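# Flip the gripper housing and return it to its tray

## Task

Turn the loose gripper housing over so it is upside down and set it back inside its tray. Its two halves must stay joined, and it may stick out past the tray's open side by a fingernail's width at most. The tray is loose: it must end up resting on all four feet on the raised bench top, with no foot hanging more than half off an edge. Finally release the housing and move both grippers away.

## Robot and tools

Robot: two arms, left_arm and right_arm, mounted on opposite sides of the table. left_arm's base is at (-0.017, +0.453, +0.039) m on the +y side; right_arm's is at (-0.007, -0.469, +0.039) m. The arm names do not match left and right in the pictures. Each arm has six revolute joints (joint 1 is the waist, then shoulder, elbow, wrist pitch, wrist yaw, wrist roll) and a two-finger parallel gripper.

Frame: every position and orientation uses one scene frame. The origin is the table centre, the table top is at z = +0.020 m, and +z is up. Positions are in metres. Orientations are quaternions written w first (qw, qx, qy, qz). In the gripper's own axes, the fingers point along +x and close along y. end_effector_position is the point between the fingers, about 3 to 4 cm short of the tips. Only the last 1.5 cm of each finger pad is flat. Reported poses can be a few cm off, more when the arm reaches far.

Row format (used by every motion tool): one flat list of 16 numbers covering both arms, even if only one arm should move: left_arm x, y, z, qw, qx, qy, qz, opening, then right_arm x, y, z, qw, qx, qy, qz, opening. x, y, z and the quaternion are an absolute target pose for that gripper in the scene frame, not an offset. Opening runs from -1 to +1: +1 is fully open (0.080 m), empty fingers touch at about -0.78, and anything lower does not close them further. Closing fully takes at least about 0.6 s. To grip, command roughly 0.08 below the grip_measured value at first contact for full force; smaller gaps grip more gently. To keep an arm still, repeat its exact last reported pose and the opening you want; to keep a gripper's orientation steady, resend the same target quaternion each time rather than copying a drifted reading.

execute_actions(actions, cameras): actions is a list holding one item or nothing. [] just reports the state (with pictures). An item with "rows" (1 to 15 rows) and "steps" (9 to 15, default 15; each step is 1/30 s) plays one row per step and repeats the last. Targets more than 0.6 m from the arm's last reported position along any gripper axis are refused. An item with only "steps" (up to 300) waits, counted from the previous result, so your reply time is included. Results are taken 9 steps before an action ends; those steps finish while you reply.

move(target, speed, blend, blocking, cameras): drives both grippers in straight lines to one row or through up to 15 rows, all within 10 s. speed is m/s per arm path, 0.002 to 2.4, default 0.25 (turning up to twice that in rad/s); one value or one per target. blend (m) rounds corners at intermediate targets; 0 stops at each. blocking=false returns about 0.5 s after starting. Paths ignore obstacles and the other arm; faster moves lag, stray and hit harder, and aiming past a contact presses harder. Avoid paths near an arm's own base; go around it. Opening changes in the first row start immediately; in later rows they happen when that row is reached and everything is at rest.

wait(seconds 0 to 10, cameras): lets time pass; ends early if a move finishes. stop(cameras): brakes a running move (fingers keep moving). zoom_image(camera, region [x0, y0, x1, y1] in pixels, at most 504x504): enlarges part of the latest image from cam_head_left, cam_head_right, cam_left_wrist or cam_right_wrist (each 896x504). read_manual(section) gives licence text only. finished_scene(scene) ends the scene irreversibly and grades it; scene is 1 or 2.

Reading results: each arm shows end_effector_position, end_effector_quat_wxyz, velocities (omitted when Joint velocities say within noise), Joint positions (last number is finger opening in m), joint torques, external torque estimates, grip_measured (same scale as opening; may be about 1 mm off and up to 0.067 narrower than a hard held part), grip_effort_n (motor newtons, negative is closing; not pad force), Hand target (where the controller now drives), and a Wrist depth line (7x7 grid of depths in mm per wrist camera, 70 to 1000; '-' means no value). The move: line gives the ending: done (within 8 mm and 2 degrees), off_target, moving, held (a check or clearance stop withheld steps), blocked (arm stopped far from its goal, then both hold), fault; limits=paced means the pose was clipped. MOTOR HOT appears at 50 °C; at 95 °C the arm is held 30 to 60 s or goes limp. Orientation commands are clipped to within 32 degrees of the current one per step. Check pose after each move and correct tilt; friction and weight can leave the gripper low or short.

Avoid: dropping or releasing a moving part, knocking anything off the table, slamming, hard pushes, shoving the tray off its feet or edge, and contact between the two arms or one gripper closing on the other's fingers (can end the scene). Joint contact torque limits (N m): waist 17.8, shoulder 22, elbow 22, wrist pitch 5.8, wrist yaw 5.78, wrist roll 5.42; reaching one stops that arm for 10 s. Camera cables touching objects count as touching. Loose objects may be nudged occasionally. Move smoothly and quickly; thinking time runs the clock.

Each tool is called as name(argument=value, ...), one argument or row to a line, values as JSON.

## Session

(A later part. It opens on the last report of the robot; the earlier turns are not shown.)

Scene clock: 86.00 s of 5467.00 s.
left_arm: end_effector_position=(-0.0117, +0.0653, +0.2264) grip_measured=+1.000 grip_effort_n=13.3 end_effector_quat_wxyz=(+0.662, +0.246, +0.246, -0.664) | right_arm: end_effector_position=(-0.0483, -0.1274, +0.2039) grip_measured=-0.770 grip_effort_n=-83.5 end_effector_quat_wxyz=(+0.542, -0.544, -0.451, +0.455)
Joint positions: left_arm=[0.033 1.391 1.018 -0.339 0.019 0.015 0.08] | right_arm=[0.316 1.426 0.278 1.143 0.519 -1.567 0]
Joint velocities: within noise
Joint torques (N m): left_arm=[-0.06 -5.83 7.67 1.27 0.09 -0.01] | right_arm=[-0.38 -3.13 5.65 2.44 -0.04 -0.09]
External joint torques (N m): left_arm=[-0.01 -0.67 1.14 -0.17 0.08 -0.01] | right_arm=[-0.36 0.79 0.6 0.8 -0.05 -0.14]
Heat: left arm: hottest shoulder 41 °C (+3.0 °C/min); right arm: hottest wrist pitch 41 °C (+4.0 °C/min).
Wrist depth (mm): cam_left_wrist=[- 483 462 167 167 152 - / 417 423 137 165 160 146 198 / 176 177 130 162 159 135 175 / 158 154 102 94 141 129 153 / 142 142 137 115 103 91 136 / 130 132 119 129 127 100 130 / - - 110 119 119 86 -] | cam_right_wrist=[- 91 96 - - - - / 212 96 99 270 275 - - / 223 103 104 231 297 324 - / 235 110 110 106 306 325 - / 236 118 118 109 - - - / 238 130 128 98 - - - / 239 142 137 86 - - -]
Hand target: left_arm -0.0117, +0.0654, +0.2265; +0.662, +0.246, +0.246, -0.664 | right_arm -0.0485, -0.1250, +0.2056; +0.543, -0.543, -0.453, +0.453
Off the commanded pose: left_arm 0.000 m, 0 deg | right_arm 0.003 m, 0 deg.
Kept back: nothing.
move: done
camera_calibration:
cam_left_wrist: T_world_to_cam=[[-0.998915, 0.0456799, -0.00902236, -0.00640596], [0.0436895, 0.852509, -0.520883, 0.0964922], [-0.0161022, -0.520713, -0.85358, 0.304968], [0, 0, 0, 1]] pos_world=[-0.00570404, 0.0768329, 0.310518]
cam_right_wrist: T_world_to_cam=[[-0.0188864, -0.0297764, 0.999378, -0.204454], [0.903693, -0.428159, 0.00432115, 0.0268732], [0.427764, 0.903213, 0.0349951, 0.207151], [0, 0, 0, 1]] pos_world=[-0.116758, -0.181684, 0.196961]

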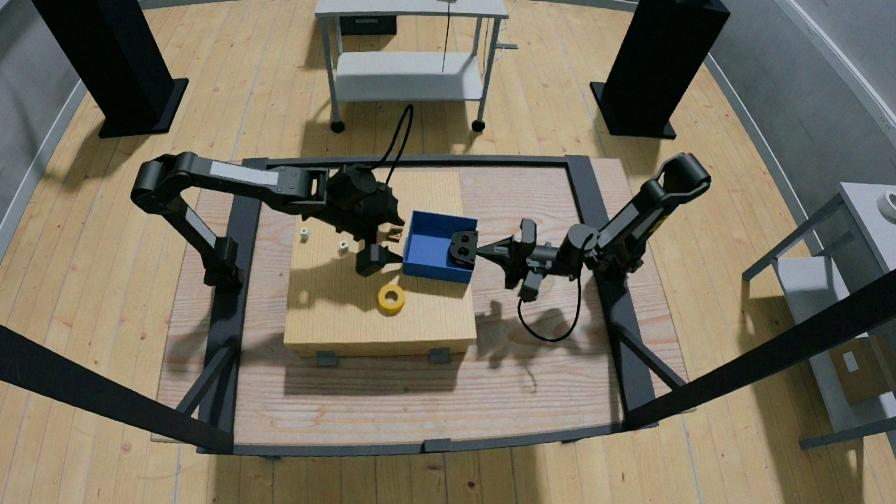

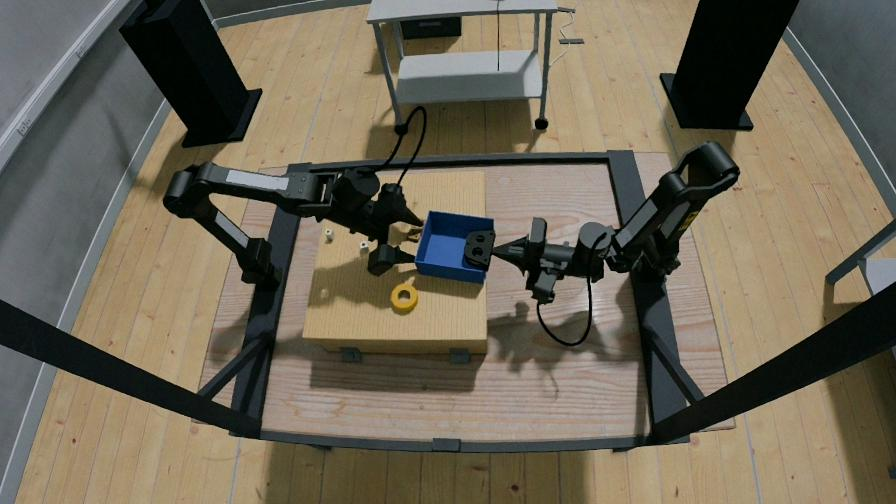

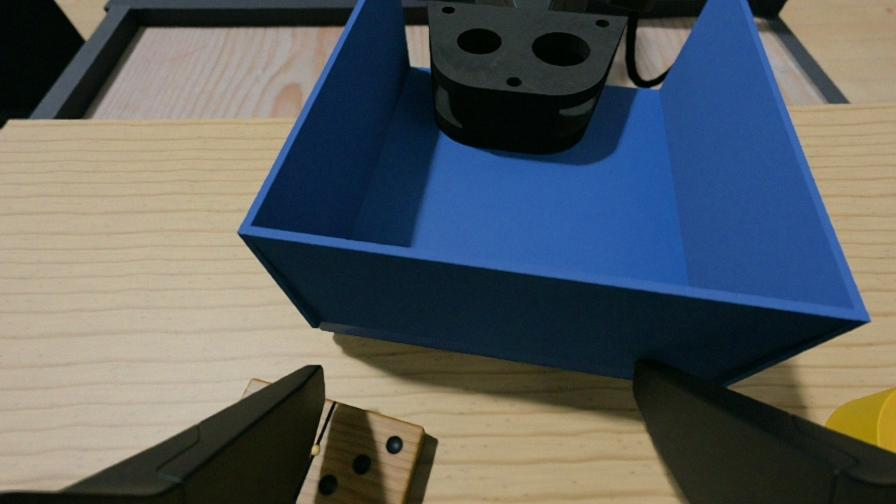

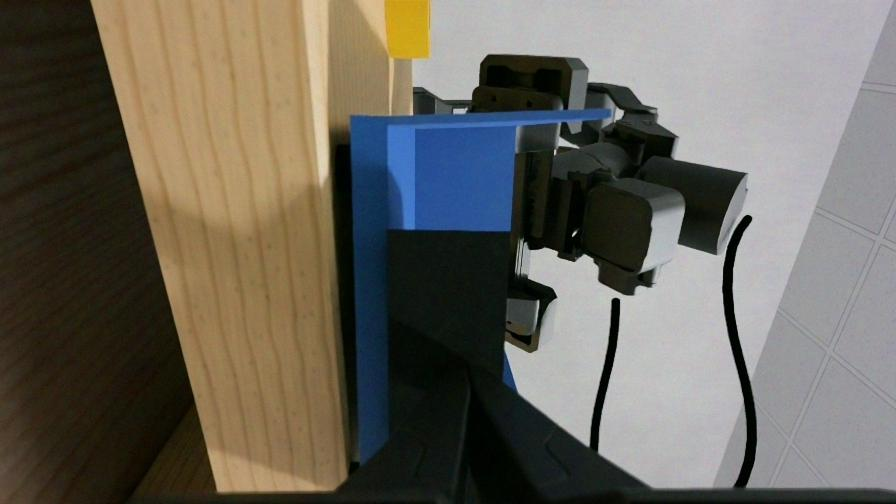

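move(
  target=[
    [-0.0117,0.0654,0.2265,0.662,0.246,0.246,-0.664,1,-0.0443,-0.102,0.2065,0.5429,-0.5429,-0.4531,0.4531,-0.8],
  ],
  speed=[0.04],
  cameras=["cam_left_wrist","cam_head_right"],
)

move(
  target=[
    [-0.0117,0.085,0.2265,0.662,0.246,0.246,-0.664,1,-0.0550,-0.16,0.2075,0.5429,-0.5429,-0.4531,0.4531,-0.8],
    [-0.012,0.15,0.28,0.662,0.246,0.246,-0.664,1,-0.013,-0.20,0.24,0.690,-0.153,0.153,0.690,1],
  ],
  speed=[0.1,0.4],
)

zoom_image(
  camera="cam_right_wrist",
  region=[220, 40, 640, 340],
)

zoom_image(
  camera="cam_head_right",
  region=[390, 190, 530, 310],
)

Scene clock: 87.57 s of 5467.00 s.
left_arm: end_effector_position=(-0.0117, +0.0653, +0.2264) grip_measured=+1.000 grip_effort_n=13.3 end_effector_quat_wxyz=(+0.662, +0.246, +0.246, -0.664) | right_arm: end_effector_position=(-0.0442, -0.1044, +0.2052) grip_measured=-0.770 grip_effort_n=-83.5 end_effector_quat_wxyz=(+0.543, -0.543, -0.451, +0.455)
Joint positions: left_arm=[0.033 1.391 1.018 -0.339 0.019 0.015 0.08] | right_arm=[0.265 1.51 0.354 1.151 0.468 -1.567 0]
Joint velocities: within noise
Joint torques (N m): left_arm=[-0.08 -5.68 7.73 1.23 0.07 -0.02] | right_arm=[-0.37 -3.82 5.66 2.47 -0.1 -0.1]
External joint torques (N m): left_arm=[-0.08 -0.45 1.22 -0.2 0.06 -0.02] | right_arm=[-0.38 0.8 0.58 0.79 -0.1 -0.16]
Heat: left arm: hottest shoulder 41 °C (+2.0 °C/min); right arm: hottest wrist pitch 41 °C (+3.0 °C/min).
Wrist depth (mm): cam_left_wrist=[- 481 459 165 202 152 - / 414 421 137 144 148 146 198 / 176 177 130 151 152 135 174 / 158 155 102 94 142 129 153 / 143 142 137 115 103 91 136 / 130 132 119 129 127 100 130 / - - 110 119 119 85 -] | cam_right_wrist=[- 71 116 - - - - / - 74 86 249 238 - - / - 79 82 208 276 297 - / - 85 86 107 284 277 - / - 90 91 110 310 - - / 216 100 96 98 - - - / 227 107 - 86 - - -]
Hand target: left_arm -0.0117, +0.0654, +0.2265; +0.662, +0.246, +0.246, -0.664 | right_arm -0.0442, -0.1020, +0.2065; +0.543, -0.543, -0.453, +0.453
Off the commanded pose: left_arm 0.000 m, 0 deg | right_arm 0.003 m, 0 deg.
Kept back: nothing.
move: done
camera_calibration:
cam_left_wrist: T_world_to_cam=[[-0.998915, 0.0456799, -0.00902236, -0.00640596], [0.0436895, 0.852509, -0.520883, 0.0964922], [-0.0161022, -0.520713, -0.85358, 0.304968], [0, 0, 0, 1]] pos_world=[-0.00570404, 0.0768329, 0.310518]
Images, in order (width x height): cam_head_right 896x504, cam_left_wrist 896x504.

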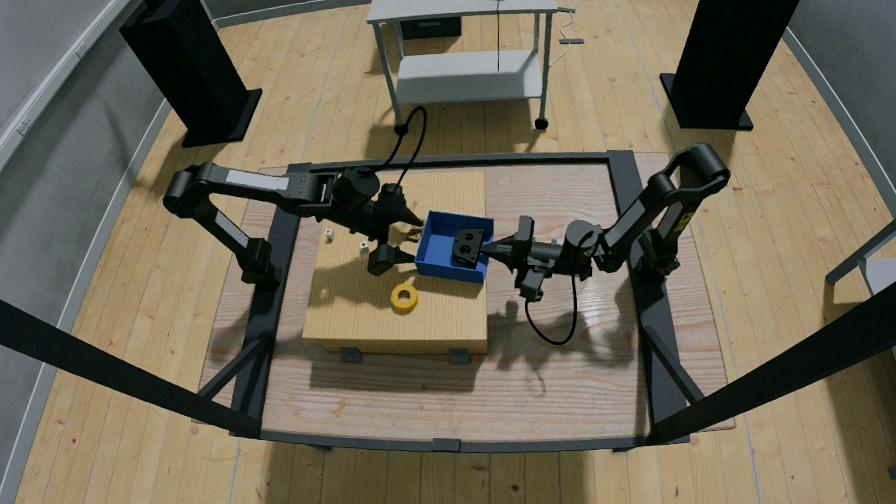

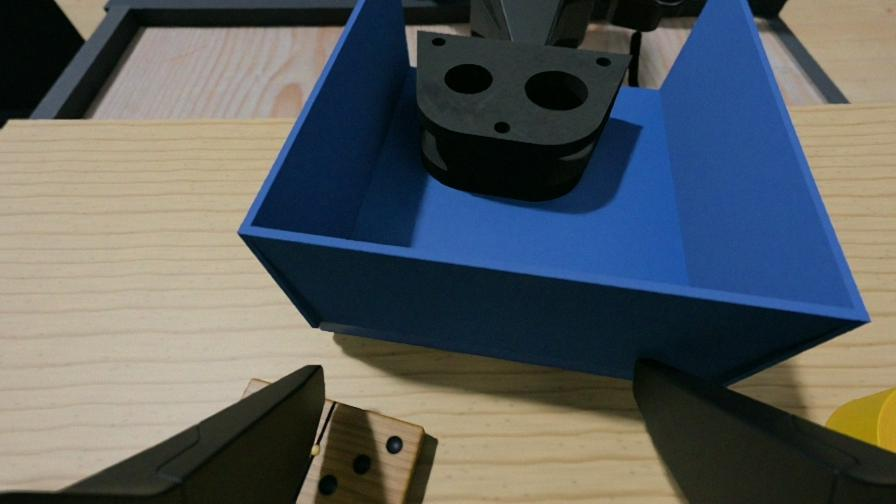

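Scene clock: 91.67 s of 5467.00 s.
left_arm: end_effector_position=(-0.0127, +0.1500, +0.2714) grip_measured=+1.000 grip_effort_n=13.3 end_effector_quat_wxyz=(+0.659, +0.253, +0.255, -0.661) | right_arm: end_effector_position=(-0.0133, -0.2003, +0.2337) grip_measured=+1.000 grip_effort_n=16.0 end_effector_quat_wxyz=(+0.689, -0.162, +0.156, +0.689)
Joint positions: left_arm=[0.038 1.069 1.003 -0.668 0.024 0.017 0.08] | right_arm=[0.024 0.713 0.528 -0.268 0.043 0.013 0.08]
Joint velocities: within noise
Joint torques (N m): left_arm=[0.32 -4.43 9.77 1.16 0.08 0.15] | right_arm=[-0.36 -1.91 7.71 2.2 -0.07 0.19]
External joint torques (N m): left_arm=[0.31 -1.51 3.35 -0.24 0.07 0.15] | right_arm=[-0.36 -0.65 0.54 0.5 -0.09 0.19]
Heat: left arm: hottest shoulder 40 °C (+0.0 °C/min); right arm: hottest wrist pitch 41 °C (+3.0 °C/min).
Wrist depth (mm): cam_left_wrist=[- 542 549 251 549 550 - / - 265 259 234 234 265 - / 392 236 230 190 180 235 427 / 211 212 207 209 207 196 211 / 191 192 191 191 191 185 192 / 175 178 172 175 175 103 175 / - - 159 162 162 80 -] | cam_right_wrist=[- 612 444 460 481 - - / - 307 256 278 330 372 - / 266 246 207 199 270 276 - / 211 212 206 200 223 226 231 / 227 229 230 232 234 236 252 / 321 97 325 331 337 259 345 / - 75 291 295 297 92 -]
Hand target: left_arm -0.0120, +0.1501, +0.2800; +0.662, +0.246, +0.246, -0.664 | right_arm -0.0130, -0.2000, +0.2399; +0.690, -0.153, +0.153, +0.690
Off the commanded pose: left_arm 0.009 m, 1 deg | right_arm 0.006 m, 1 deg.
Kept back: nothing.
move: off_target (left_arm)
camera_calibration:
cam_left_wrist: T_world_to_cam=[[-0.99895, 0.0455323, -0.00507664, -0.0119716], [0.0419457, 0.864395, -0.501062, 0.0405243], [-0.0184263, -0.500748, -0.865397, 0.387647], [0, 0, 0, 1]] pos_world=[-0.00651597, 0.159629, 0.355713]
cam_right_wrist: T_world_to_cam=[[0.999016, -0.0242285, 0.037153, 0.00376529], [0.0121633, -0.655871, -0.754775, 0.083716], [0.0426547, 0.754484, -0.654931, 0.383305], [0, 0, 0, 1]] pos_world=[-0.0211296, -0.2342, 0.314085]

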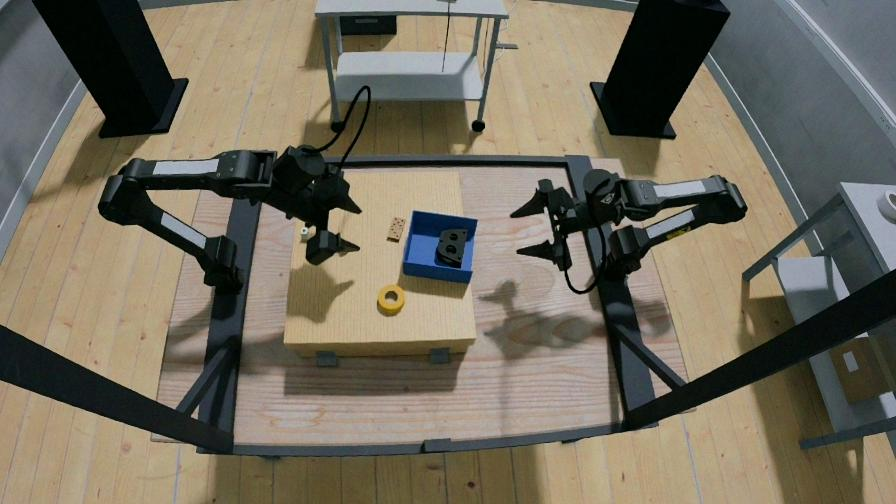

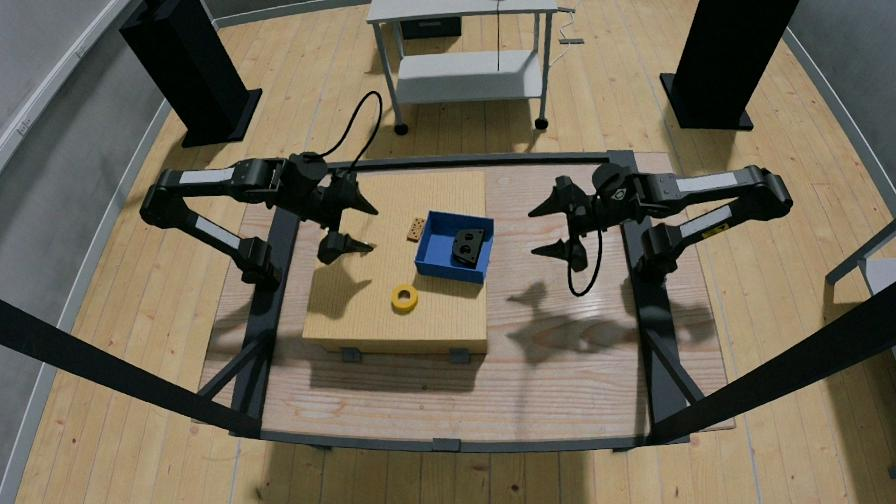

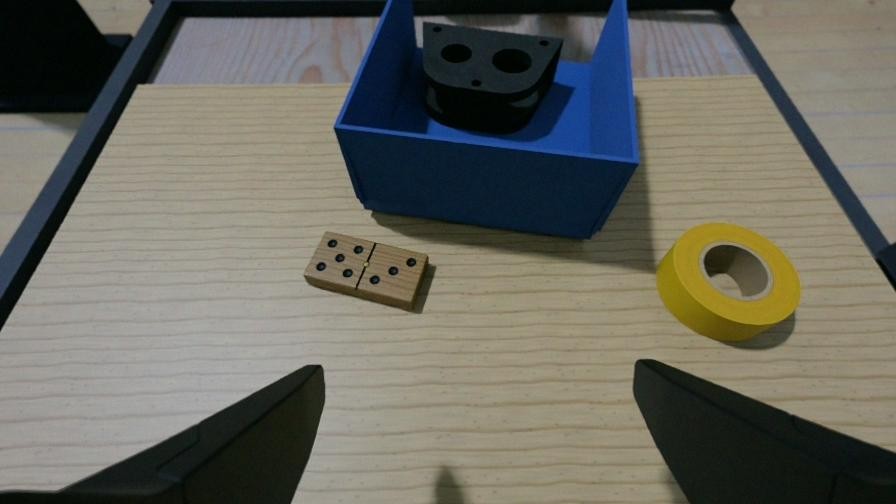

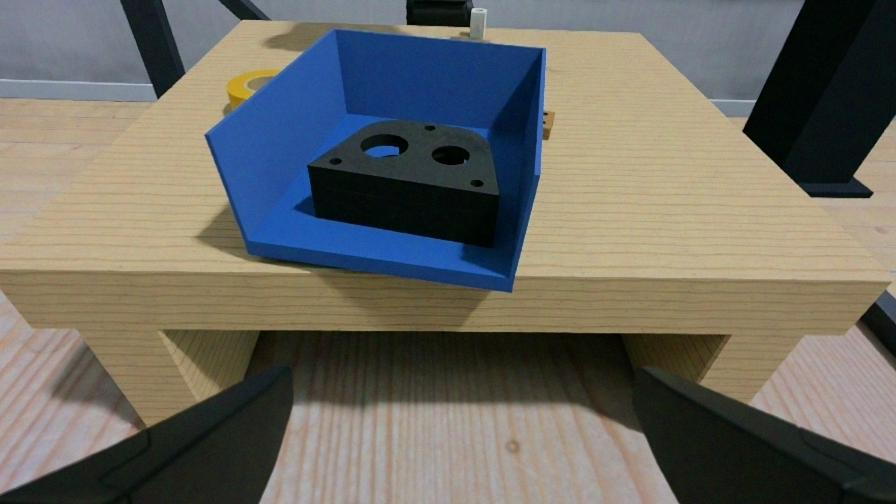

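Scaled by 1.200 from the camera's 896x504 image, which has a finer 1280x720 frame.

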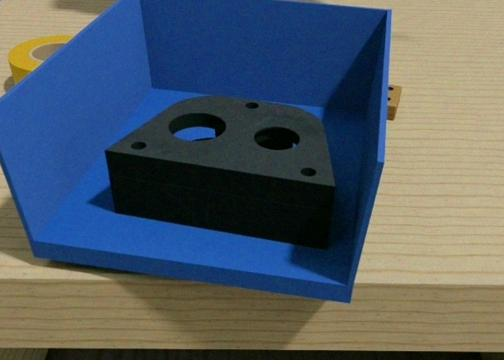

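Scaled by 3.600 from the camera's 896x504 image, which has a finer 1280x720 frame.

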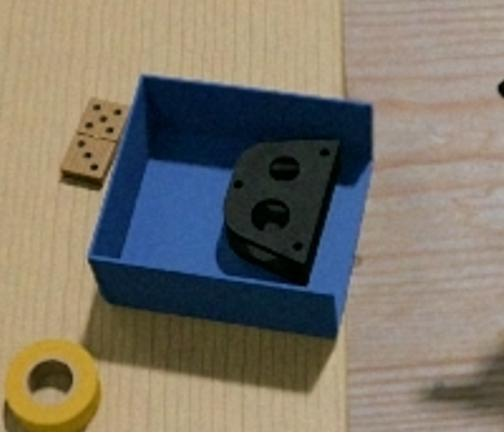

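move(
  target=[
    [-0.012,0.19,0.30,0.662,0.246,0.246,-0.664,1,-0.041,-0.175,0.21,0.690,-0.153,0.153,0.690,1],
    [-0.012,0.19,0.30,0.662,0.246,0.246,-0.664,1,-0.041,-0.150,0.1995,0.690,-0.153,0.153,0.690,1],
  ],
  speed=[0.25,0.1],
  cameras=["cam_right_wrist"],
)

Scene clock: 93.33 s of 5467.00 s.
left_arm: end_effector_position=(-0.0126, +0.1899, +0.2948) grip_measured=+1.000 grip_effort_n=13.3 end_effector_quat_wxyz=(+0.660, +0.250, +0.252, -0.662) | right_arm: end_effector_position=(-0.0411, -0.1517, +0.1979) grip_measured=+1.000 grip_effort_n=15.6 end_effector_quat_wxyz=(+0.690, -0.155, +0.154, +0.690)
Joint positions: left_arm=[0.046 0.933 1.036 -0.829 0.03 0.022 0.08] | right_arm=[0.163 1.023 0.474 0.102 0.17 0.079 0.08]
Joint velocities: within noise
Joint torques (N m): left_arm=[0.16 -2.68 8.95 1.17 0.09 0.17] | right_arm=[-0.43 -2.31 6.95 2.49 -0.04 -0.03]
External joint torques (N m): left_arm=[0.17 -0.86 2.78 -0.23 0.08 0.17] | right_arm=[-0.42 0.57 0.03 0.79 -0.08 -0.03]
Heat: left arm: hottest elbow 41 °C (+3.0 °C/min); right arm: hottest wrist pitch 41 °C (+3.0 °C/min).
Wrist depth (mm): cam_left_wrist=[- 601 597 286 563 612 - / - 314 305 260 287 311 - / - 271 270 247 258 268 - / 391 241 236 241 236 229 368 / 223 218 218 219 218 218 222 / 200 203 195 199 199 103 200 / - - 181 183 184 81 -] | cam_right_wrist=[- 549 180 217 208 347 - / - 126 166 161 194 158 270 / 192 186 158 138 134 134 210 / 159 160 146 144 140 158 171 / 154 155 157 158 159 161 162 / 180 169 276 285 287 176 205 / - 75 256 258 260 92 -]
Hand target: left_arm -0.0120, +0.1900, +0.3000; +0.662, +0.246, +0.246, -0.664 | right_arm -0.0409, -0.1500, +0.1995; +0.690, -0.153, +0.153, +0.690
Off the commanded pose: left_arm 0.005 m, 1 deg | right_arm 0.002 m, 0 deg.
Kept back: nothing.
move: done
camera_calibration:
cam_right_wrist: T_world_to_cam=[[0.999139, -0.0277608, 0.0308217, 0.0347474], [0.00557695, -0.646392, -0.762985, 0.0916782], [0.041104, 0.7625, -0.645681, 0.323695], [0, 0, 0, 1]] pos_world=[-0.0485339, -0.186593, 0.277881]
Images, in order (width x height): cam_right_wrist 896x504.

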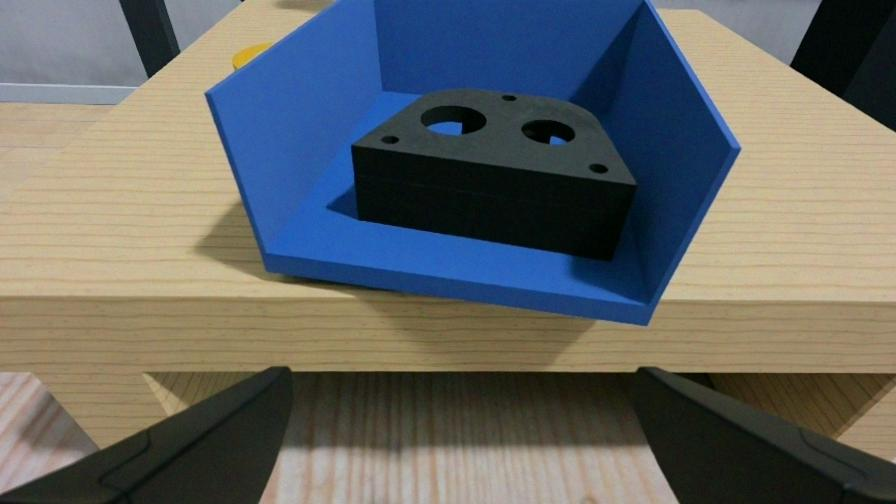

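move(
  target=[
    [-0.012,0.19,0.30,0.662,0.246,0.246,-0.664,1,-0.041,-0.120,0.2005,0.690,-0.153,0.153,0.690,1],
  ],
  speed=[0.05],
  cameras=["cam_right_wrist"],
)

Scene clock: 94.67 s of 5467.00 s.
left_arm: end_effector_position=(-0.0126, +0.1899, +0.2948) grip_measured=+1.000 grip_effort_n=13.3 end_effector_quat_wxyz=(+0.660, +0.250, +0.252, -0.662) | right_arm: end_effector_position=(-0.0407, -0.1231, +0.1968) grip_measured=+1.000 grip_effort_n=15.6 end_effector_quat_wxyz=(+0.691, -0.156, +0.157, +0.689)
Joint positions: left_arm=[0.046 0.933 1.036 -0.829 0.03 0.022 0.08] | right_arm=[0.137 1.173 0.547 0.175 0.148 0.072 0.08]
Joint velocities: within noise
Joint torques (N m): left_arm=[0.28 -2.56 8.98 1.14 0.08 0.16] | right_arm=[-0.3 -3.11 7.48 2.55 -0.09 -0.18]
External joint torques (N m): left_arm=[0.29 -0.7 2.76 -0.28 0.07 0.16] | right_arm=[-0.28 0.67 0.68 0.86 -0.14 -0.18]
Heat: left arm: hottest elbow 41 °C (+3.0 °C/min); right arm: hottest wrist pitch 41 °C (+2.0 °C/min).
Wrist depth (mm): cam_left_wrist=[- 605 603 292 566 607 - / - 315 306 261 281 313 - / - 270 270 238 246 270 - / 390 240 237 242 236 229 385 / 223 218 217 218 219 219 223 / 200 204 196 199 199 103 200 / - - 181 183 183 81 -] | cam_right_wrist=[- 379 177 193 187 334 - / - 111 165 204 199 145 261 / 187 106 131 121 122 116 212 / 156 147 132 124 114 110 166 / 133 131 124 120 121 126 142 / 130 125 129 135 136 112 140 / - 75 248 251 252 92 -]
Hand target: left_arm -0.0120, +0.1900, +0.3000; +0.662, +0.246, +0.246, -0.664 | right_arm -0.0410, -0.1200, +0.2006; +0.690, -0.153, +0.153, +0.690
Off the commanded pose: left_arm 0.005 m, 1 deg | right_arm 0.005 m, 1 deg.
Kept back: nothing.
move: done
camera_calibration:
cam_right_wrist: T_world_to_cam=[[0.999126, -0.030716, 0.0283565, 0.0352987], [0.0015692, -0.650288, -0.759686, 0.108147], [0.0417744, 0.759067, -0.649671, 0.301569], [0, 0, 0, 1]] pos_world=[-0.0480354, -0.1575, 0.277078]
Images, in order (width x height): cam_right_wrist 896x504.

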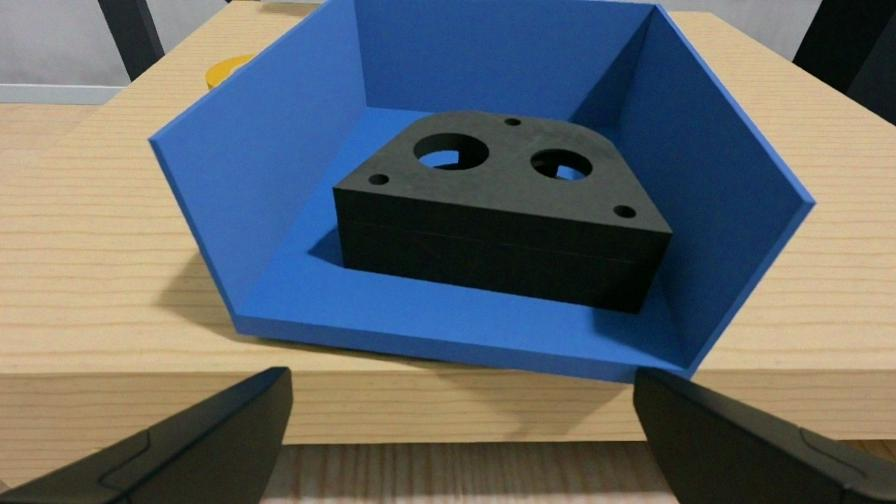

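move(
  target=[
    [-0.012,0.19,0.30,0.662,0.246,0.246,-0.664,1,-0.041,-0.086,0.2015,0.690,-0.153,0.153,0.690,1],
  ],
  speed=[0.05],
  cameras=["cam_right_wrist"],
)

move(
  target=[
    [-0.012,0.19,0.30,0.662,0.246,0.246,-0.664,1,-0.030,-0.20,0.24,0.690,-0.153,0.153,0.690,1],
  ],
  speed=[0.25],
)

zoom_image(
  camera="cam_right_wrist",
  region=[220, 40, 700, 340],
)

zoom_image(
  camera="cam_head_right",
  region=[390, 190, 530, 310],
)

Scene clock: 96.10 s of 5467.00 s.
left_arm: end_effector_position=(-0.0126, +0.1899, +0.2948) grip_measured=+1.000 grip_effort_n=13.3 end_effector_quat_wxyz=(+0.660, +0.250, +0.252, -0.662) | right_arm: end_effector_position=(-0.0407, -0.0894, +0.1981) grip_measured=+1.000 grip_effort_n=15.6 end_effector_quat_wxyz=(+0.691, -0.155, +0.157, +0.688)
Joint positions: left_arm=[0.046 0.933 1.036 -0.829 0.03 0.022 0.08] | right_arm=[0.116 1.326 0.65 0.226 0.128 0.063 0.08]
Joint velocities: within noise
Joint torques (N m): left_arm=[0.09 -2.7 8.94 1.17 0.06 0.1] | right_arm=[-0.29 -3.96 7.3 2.6 -0.09 -0.17]
External joint torques (N m): left_arm=[0.1 -0.8 2.7 -0.25 0.05 0.1] | right_arm=[-0.28 0.79 0.66 0.92 -0.13 -0.18]
Heat: left arm: hottest elbow 41 °C (+3.0 °C/min); right arm: hottest wrist pitch 41 °C (+2.0 °C/min).
Wrist depth (mm): cam_left_wrist=[- 597 600 602 584 613 - / - 312 306 254 261 313 - / - 270 270 208 207 271 - / 394 241 237 232 232 230 382 / 223 218 219 218 219 219 223 / 201 203 196 199 199 103 200 / - - 181 184 184 81 -] | cam_right_wrist=[- 518 183 185 183 355 - / - 117 195 195 191 132 260 / - 100 139 127 123 112 213 / 152 99 123 114 112 110 167 / 133 115 122 120 121 125 142 / 117 113 113 117 116 112 123 / - 75 105 106 107 93 -]
Hand target: left_arm -0.0120, +0.1900, +0.3000; +0.662, +0.246, +0.246, -0.664 | right_arm -0.0410, -0.0861, +0.2015; +0.690, -0.153, +0.153, +0.690
Off the commanded pose: left_arm 0.005 m, 1 deg | right_arm 0.005 m, 1 deg.
Kept back: nothing.
move: done
camera_calibration:
cam_right_wrist: T_world_to_cam=[[0.999126, -0.03097, 0.0280557, 0.0363523], [0.00116986, -0.650384, -0.759605, 0.130919], [0.0417719, 0.758974, -0.649779, 0.276787], [0, 0, 0, 1]] pos_world=[-0.0480356, -0.123801, 0.278277]
Images, in order (width x height): cam_right_wrist 896x504.

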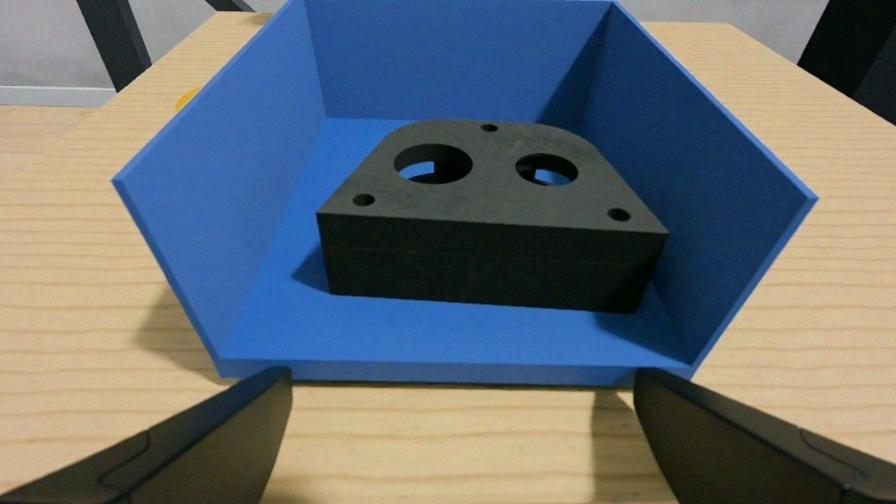

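Scene clock: 97.13 s of 5467.00 s.
left_arm: end_effector_position=(-0.0126, +0.1899, +0.2948) grip_measured=+1.000 grip_effort_n=13.3 end_effector_quat_wxyz=(+0.660, +0.250, +0.252, -0.662) | right_arm: end_effector_position=(-0.0297, -0.1987, +0.2411) grip_measured=+1.000 grip_effort_n=15.6 end_effector_quat_wxyz=(+0.690, -0.155, +0.151, +0.690)
Joint positions: left_arm=[0.046 0.933 1.036 -0.829 0.03 0.022 0.08] | right_arm=[0.145 0.725 0.548 -0.265 0.153 0.067 0.08]
Joint velocities: within noise
Joint torques (N m): left_arm=[0.33 -2.69 8.77 1.16 0.1 0.14] | right_arm=[0.24 -2.08 6 2.19 0.17 0.17]
External joint torques (N m): left_arm=[0.32 -0.84 2.6 -0.23 0.09 0.14] | right_arm=[0.24 -0.77 -1.18 0.48 0.13 0.17]
Heat: left arm: hottest elbow 41 °C (+3.0 °C/min); right arm: hottest wrist pitch 41 °C (+2.0 °C/min).
Wrist depth (mm): cam_left_wrist=[- 602 600 610 601 614 - / - 312 305 253 261 314 - / - 269 271 208 208 268 - / 390 242 236 230 232 229 381 / 223 218 218 218 218 219 223 / 200 203 196 199 199 103 200 / - - 181 183 184 80 -] | cam_right_wrist=[- 645 - 604 - - - / - 398 299 305 354 404 - / - 276 245 230 278 296 - / 234 228 227 226 233 242 244 / 222 223 226 227 229 230 232 / 335 97 333 345 346 259 347 / - 75 302 304 305 92 -]
Hand target: left_arm -0.0120, +0.1900, +0.3000; +0.662, +0.246, +0.246, -0.664 | right_arm -0.0299, -0.2000, +0.2399; +0.690, -0.153, +0.153, +0.690
Off the commanded pose: left_arm 0.005 m, 1 deg | right_arm 0.002 m, 0 deg.
Kept back: nothing.
move: done
camera_calibration:
cam_left_wrist: T_world_to_cam=[[-0.998958, 0.045318, -0.0053862, -0.0134444], [0.0417458, 0.859709, -0.509075, 0.0210756], [-0.0184397, -0.508769, -0.860705, 0.428092], [0, 0, 0, 1]] pos_world=[-0.00641636, 0.20029, 0.379117]
cam_right_wrist: T_world_to_cam=[[0.999079, -0.0262578, 0.0339241, 0.0202701], [0.00907107, -0.643602, -0.765306, 0.0953836], [0.0419289, 0.764909, -0.642772, 0.386725], [0, 0, 0, 1]] pos_world=[-0.0373316, -0.233888, 0.320886]

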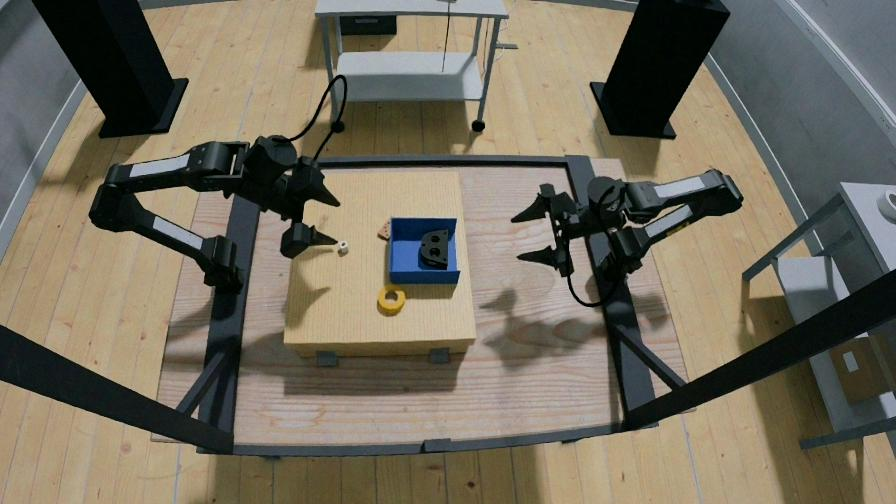

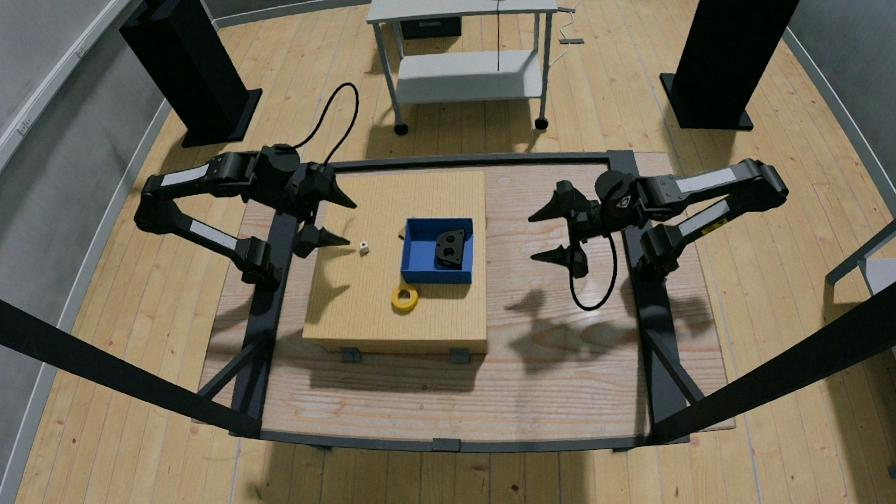

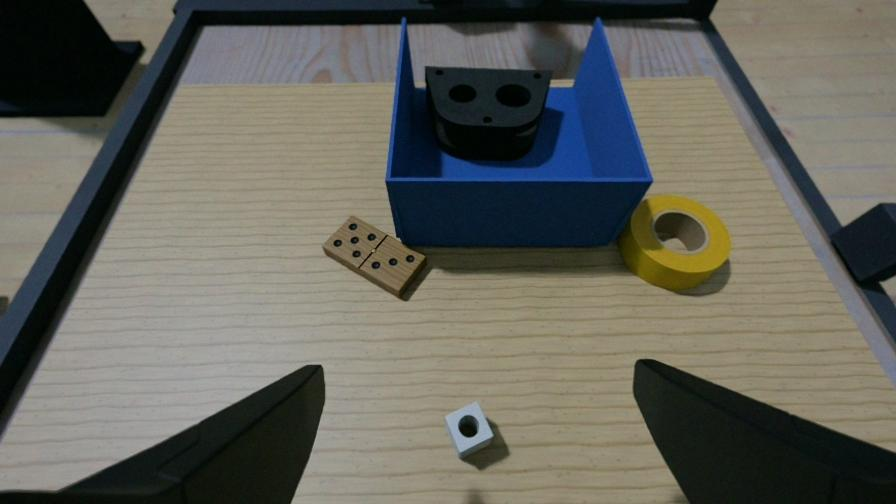

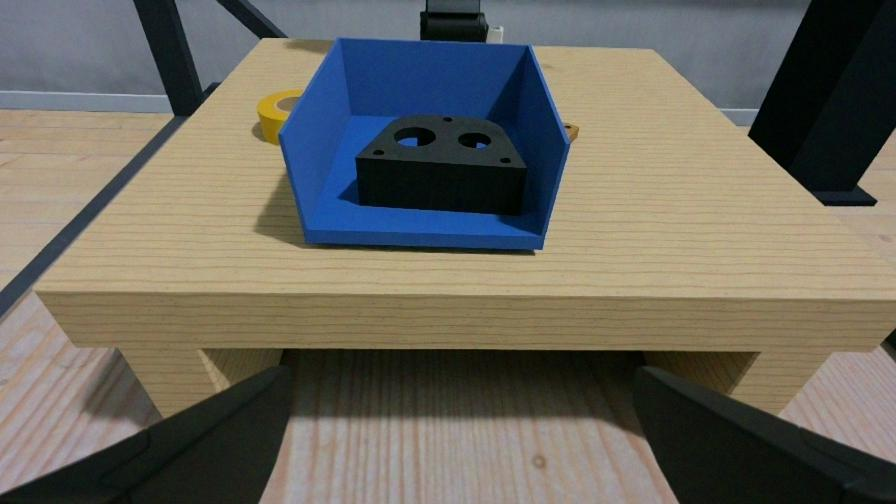

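Scaled by 1.050 from the camera's 896x504 image, which has a finer 1280x720 frame.

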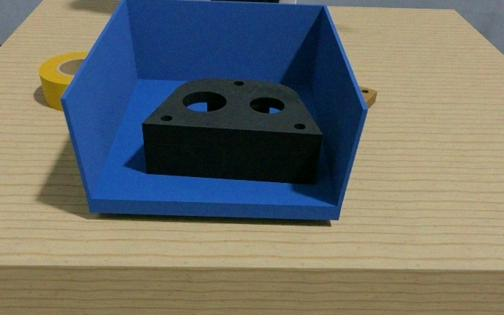

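Scaled by 3.600 from the camera's 896x504 image, which has a finer 1280x720 frame.

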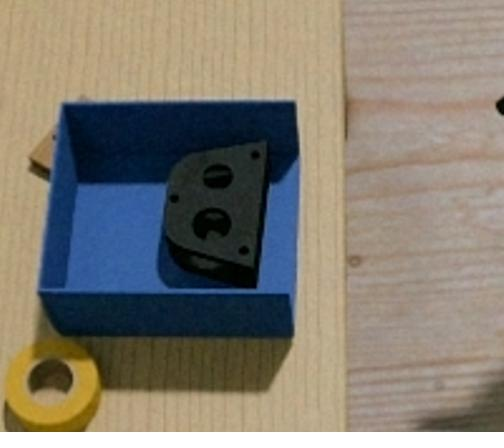

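zoom_image(
  camera="cam_left_wrist",
  region=[300, 140, 740, 320],
)

zoom_image(
  camera="cam_right_wrist",
  region=[280, 200, 580, 280],
)

Scaled by 1.145 from the camera's 896x504 image, which has a finer 1280x720 frame.

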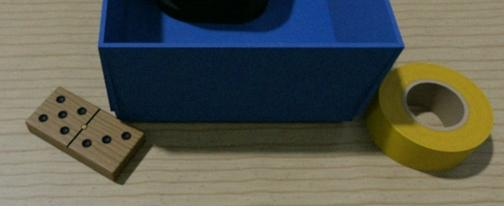

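Scaled by 1.680 from the camera's 896x504 image, which has a finer 1280x720 frame.

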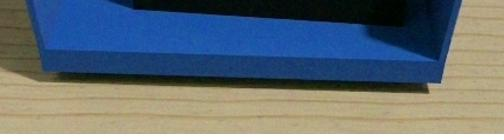

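zoom_image(
  camera="cam_left_wrist",
  region=[370, 210, 450, 270],
)

zoom_image(
  camera="cam_head_left",
  region=[360, 205, 480, 310],
)

Scaled by 6.300 from the camera's 896x504 image, which has a finer 1280x720 frame.

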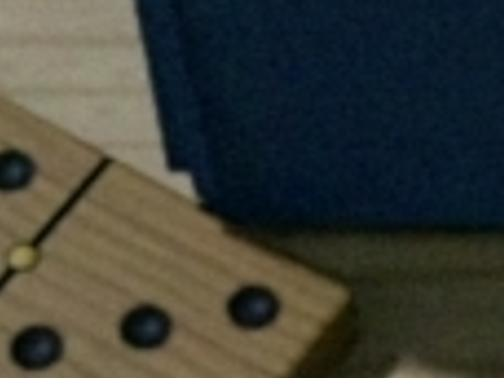

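Scaled by 4.200 from the camera's 896x504 image, which has a finer 1280x720 frame.

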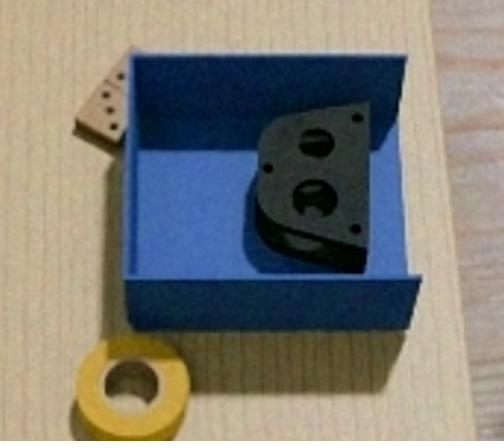

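finished_scene(
  scene=2,
)

The scene is finished: the task was done.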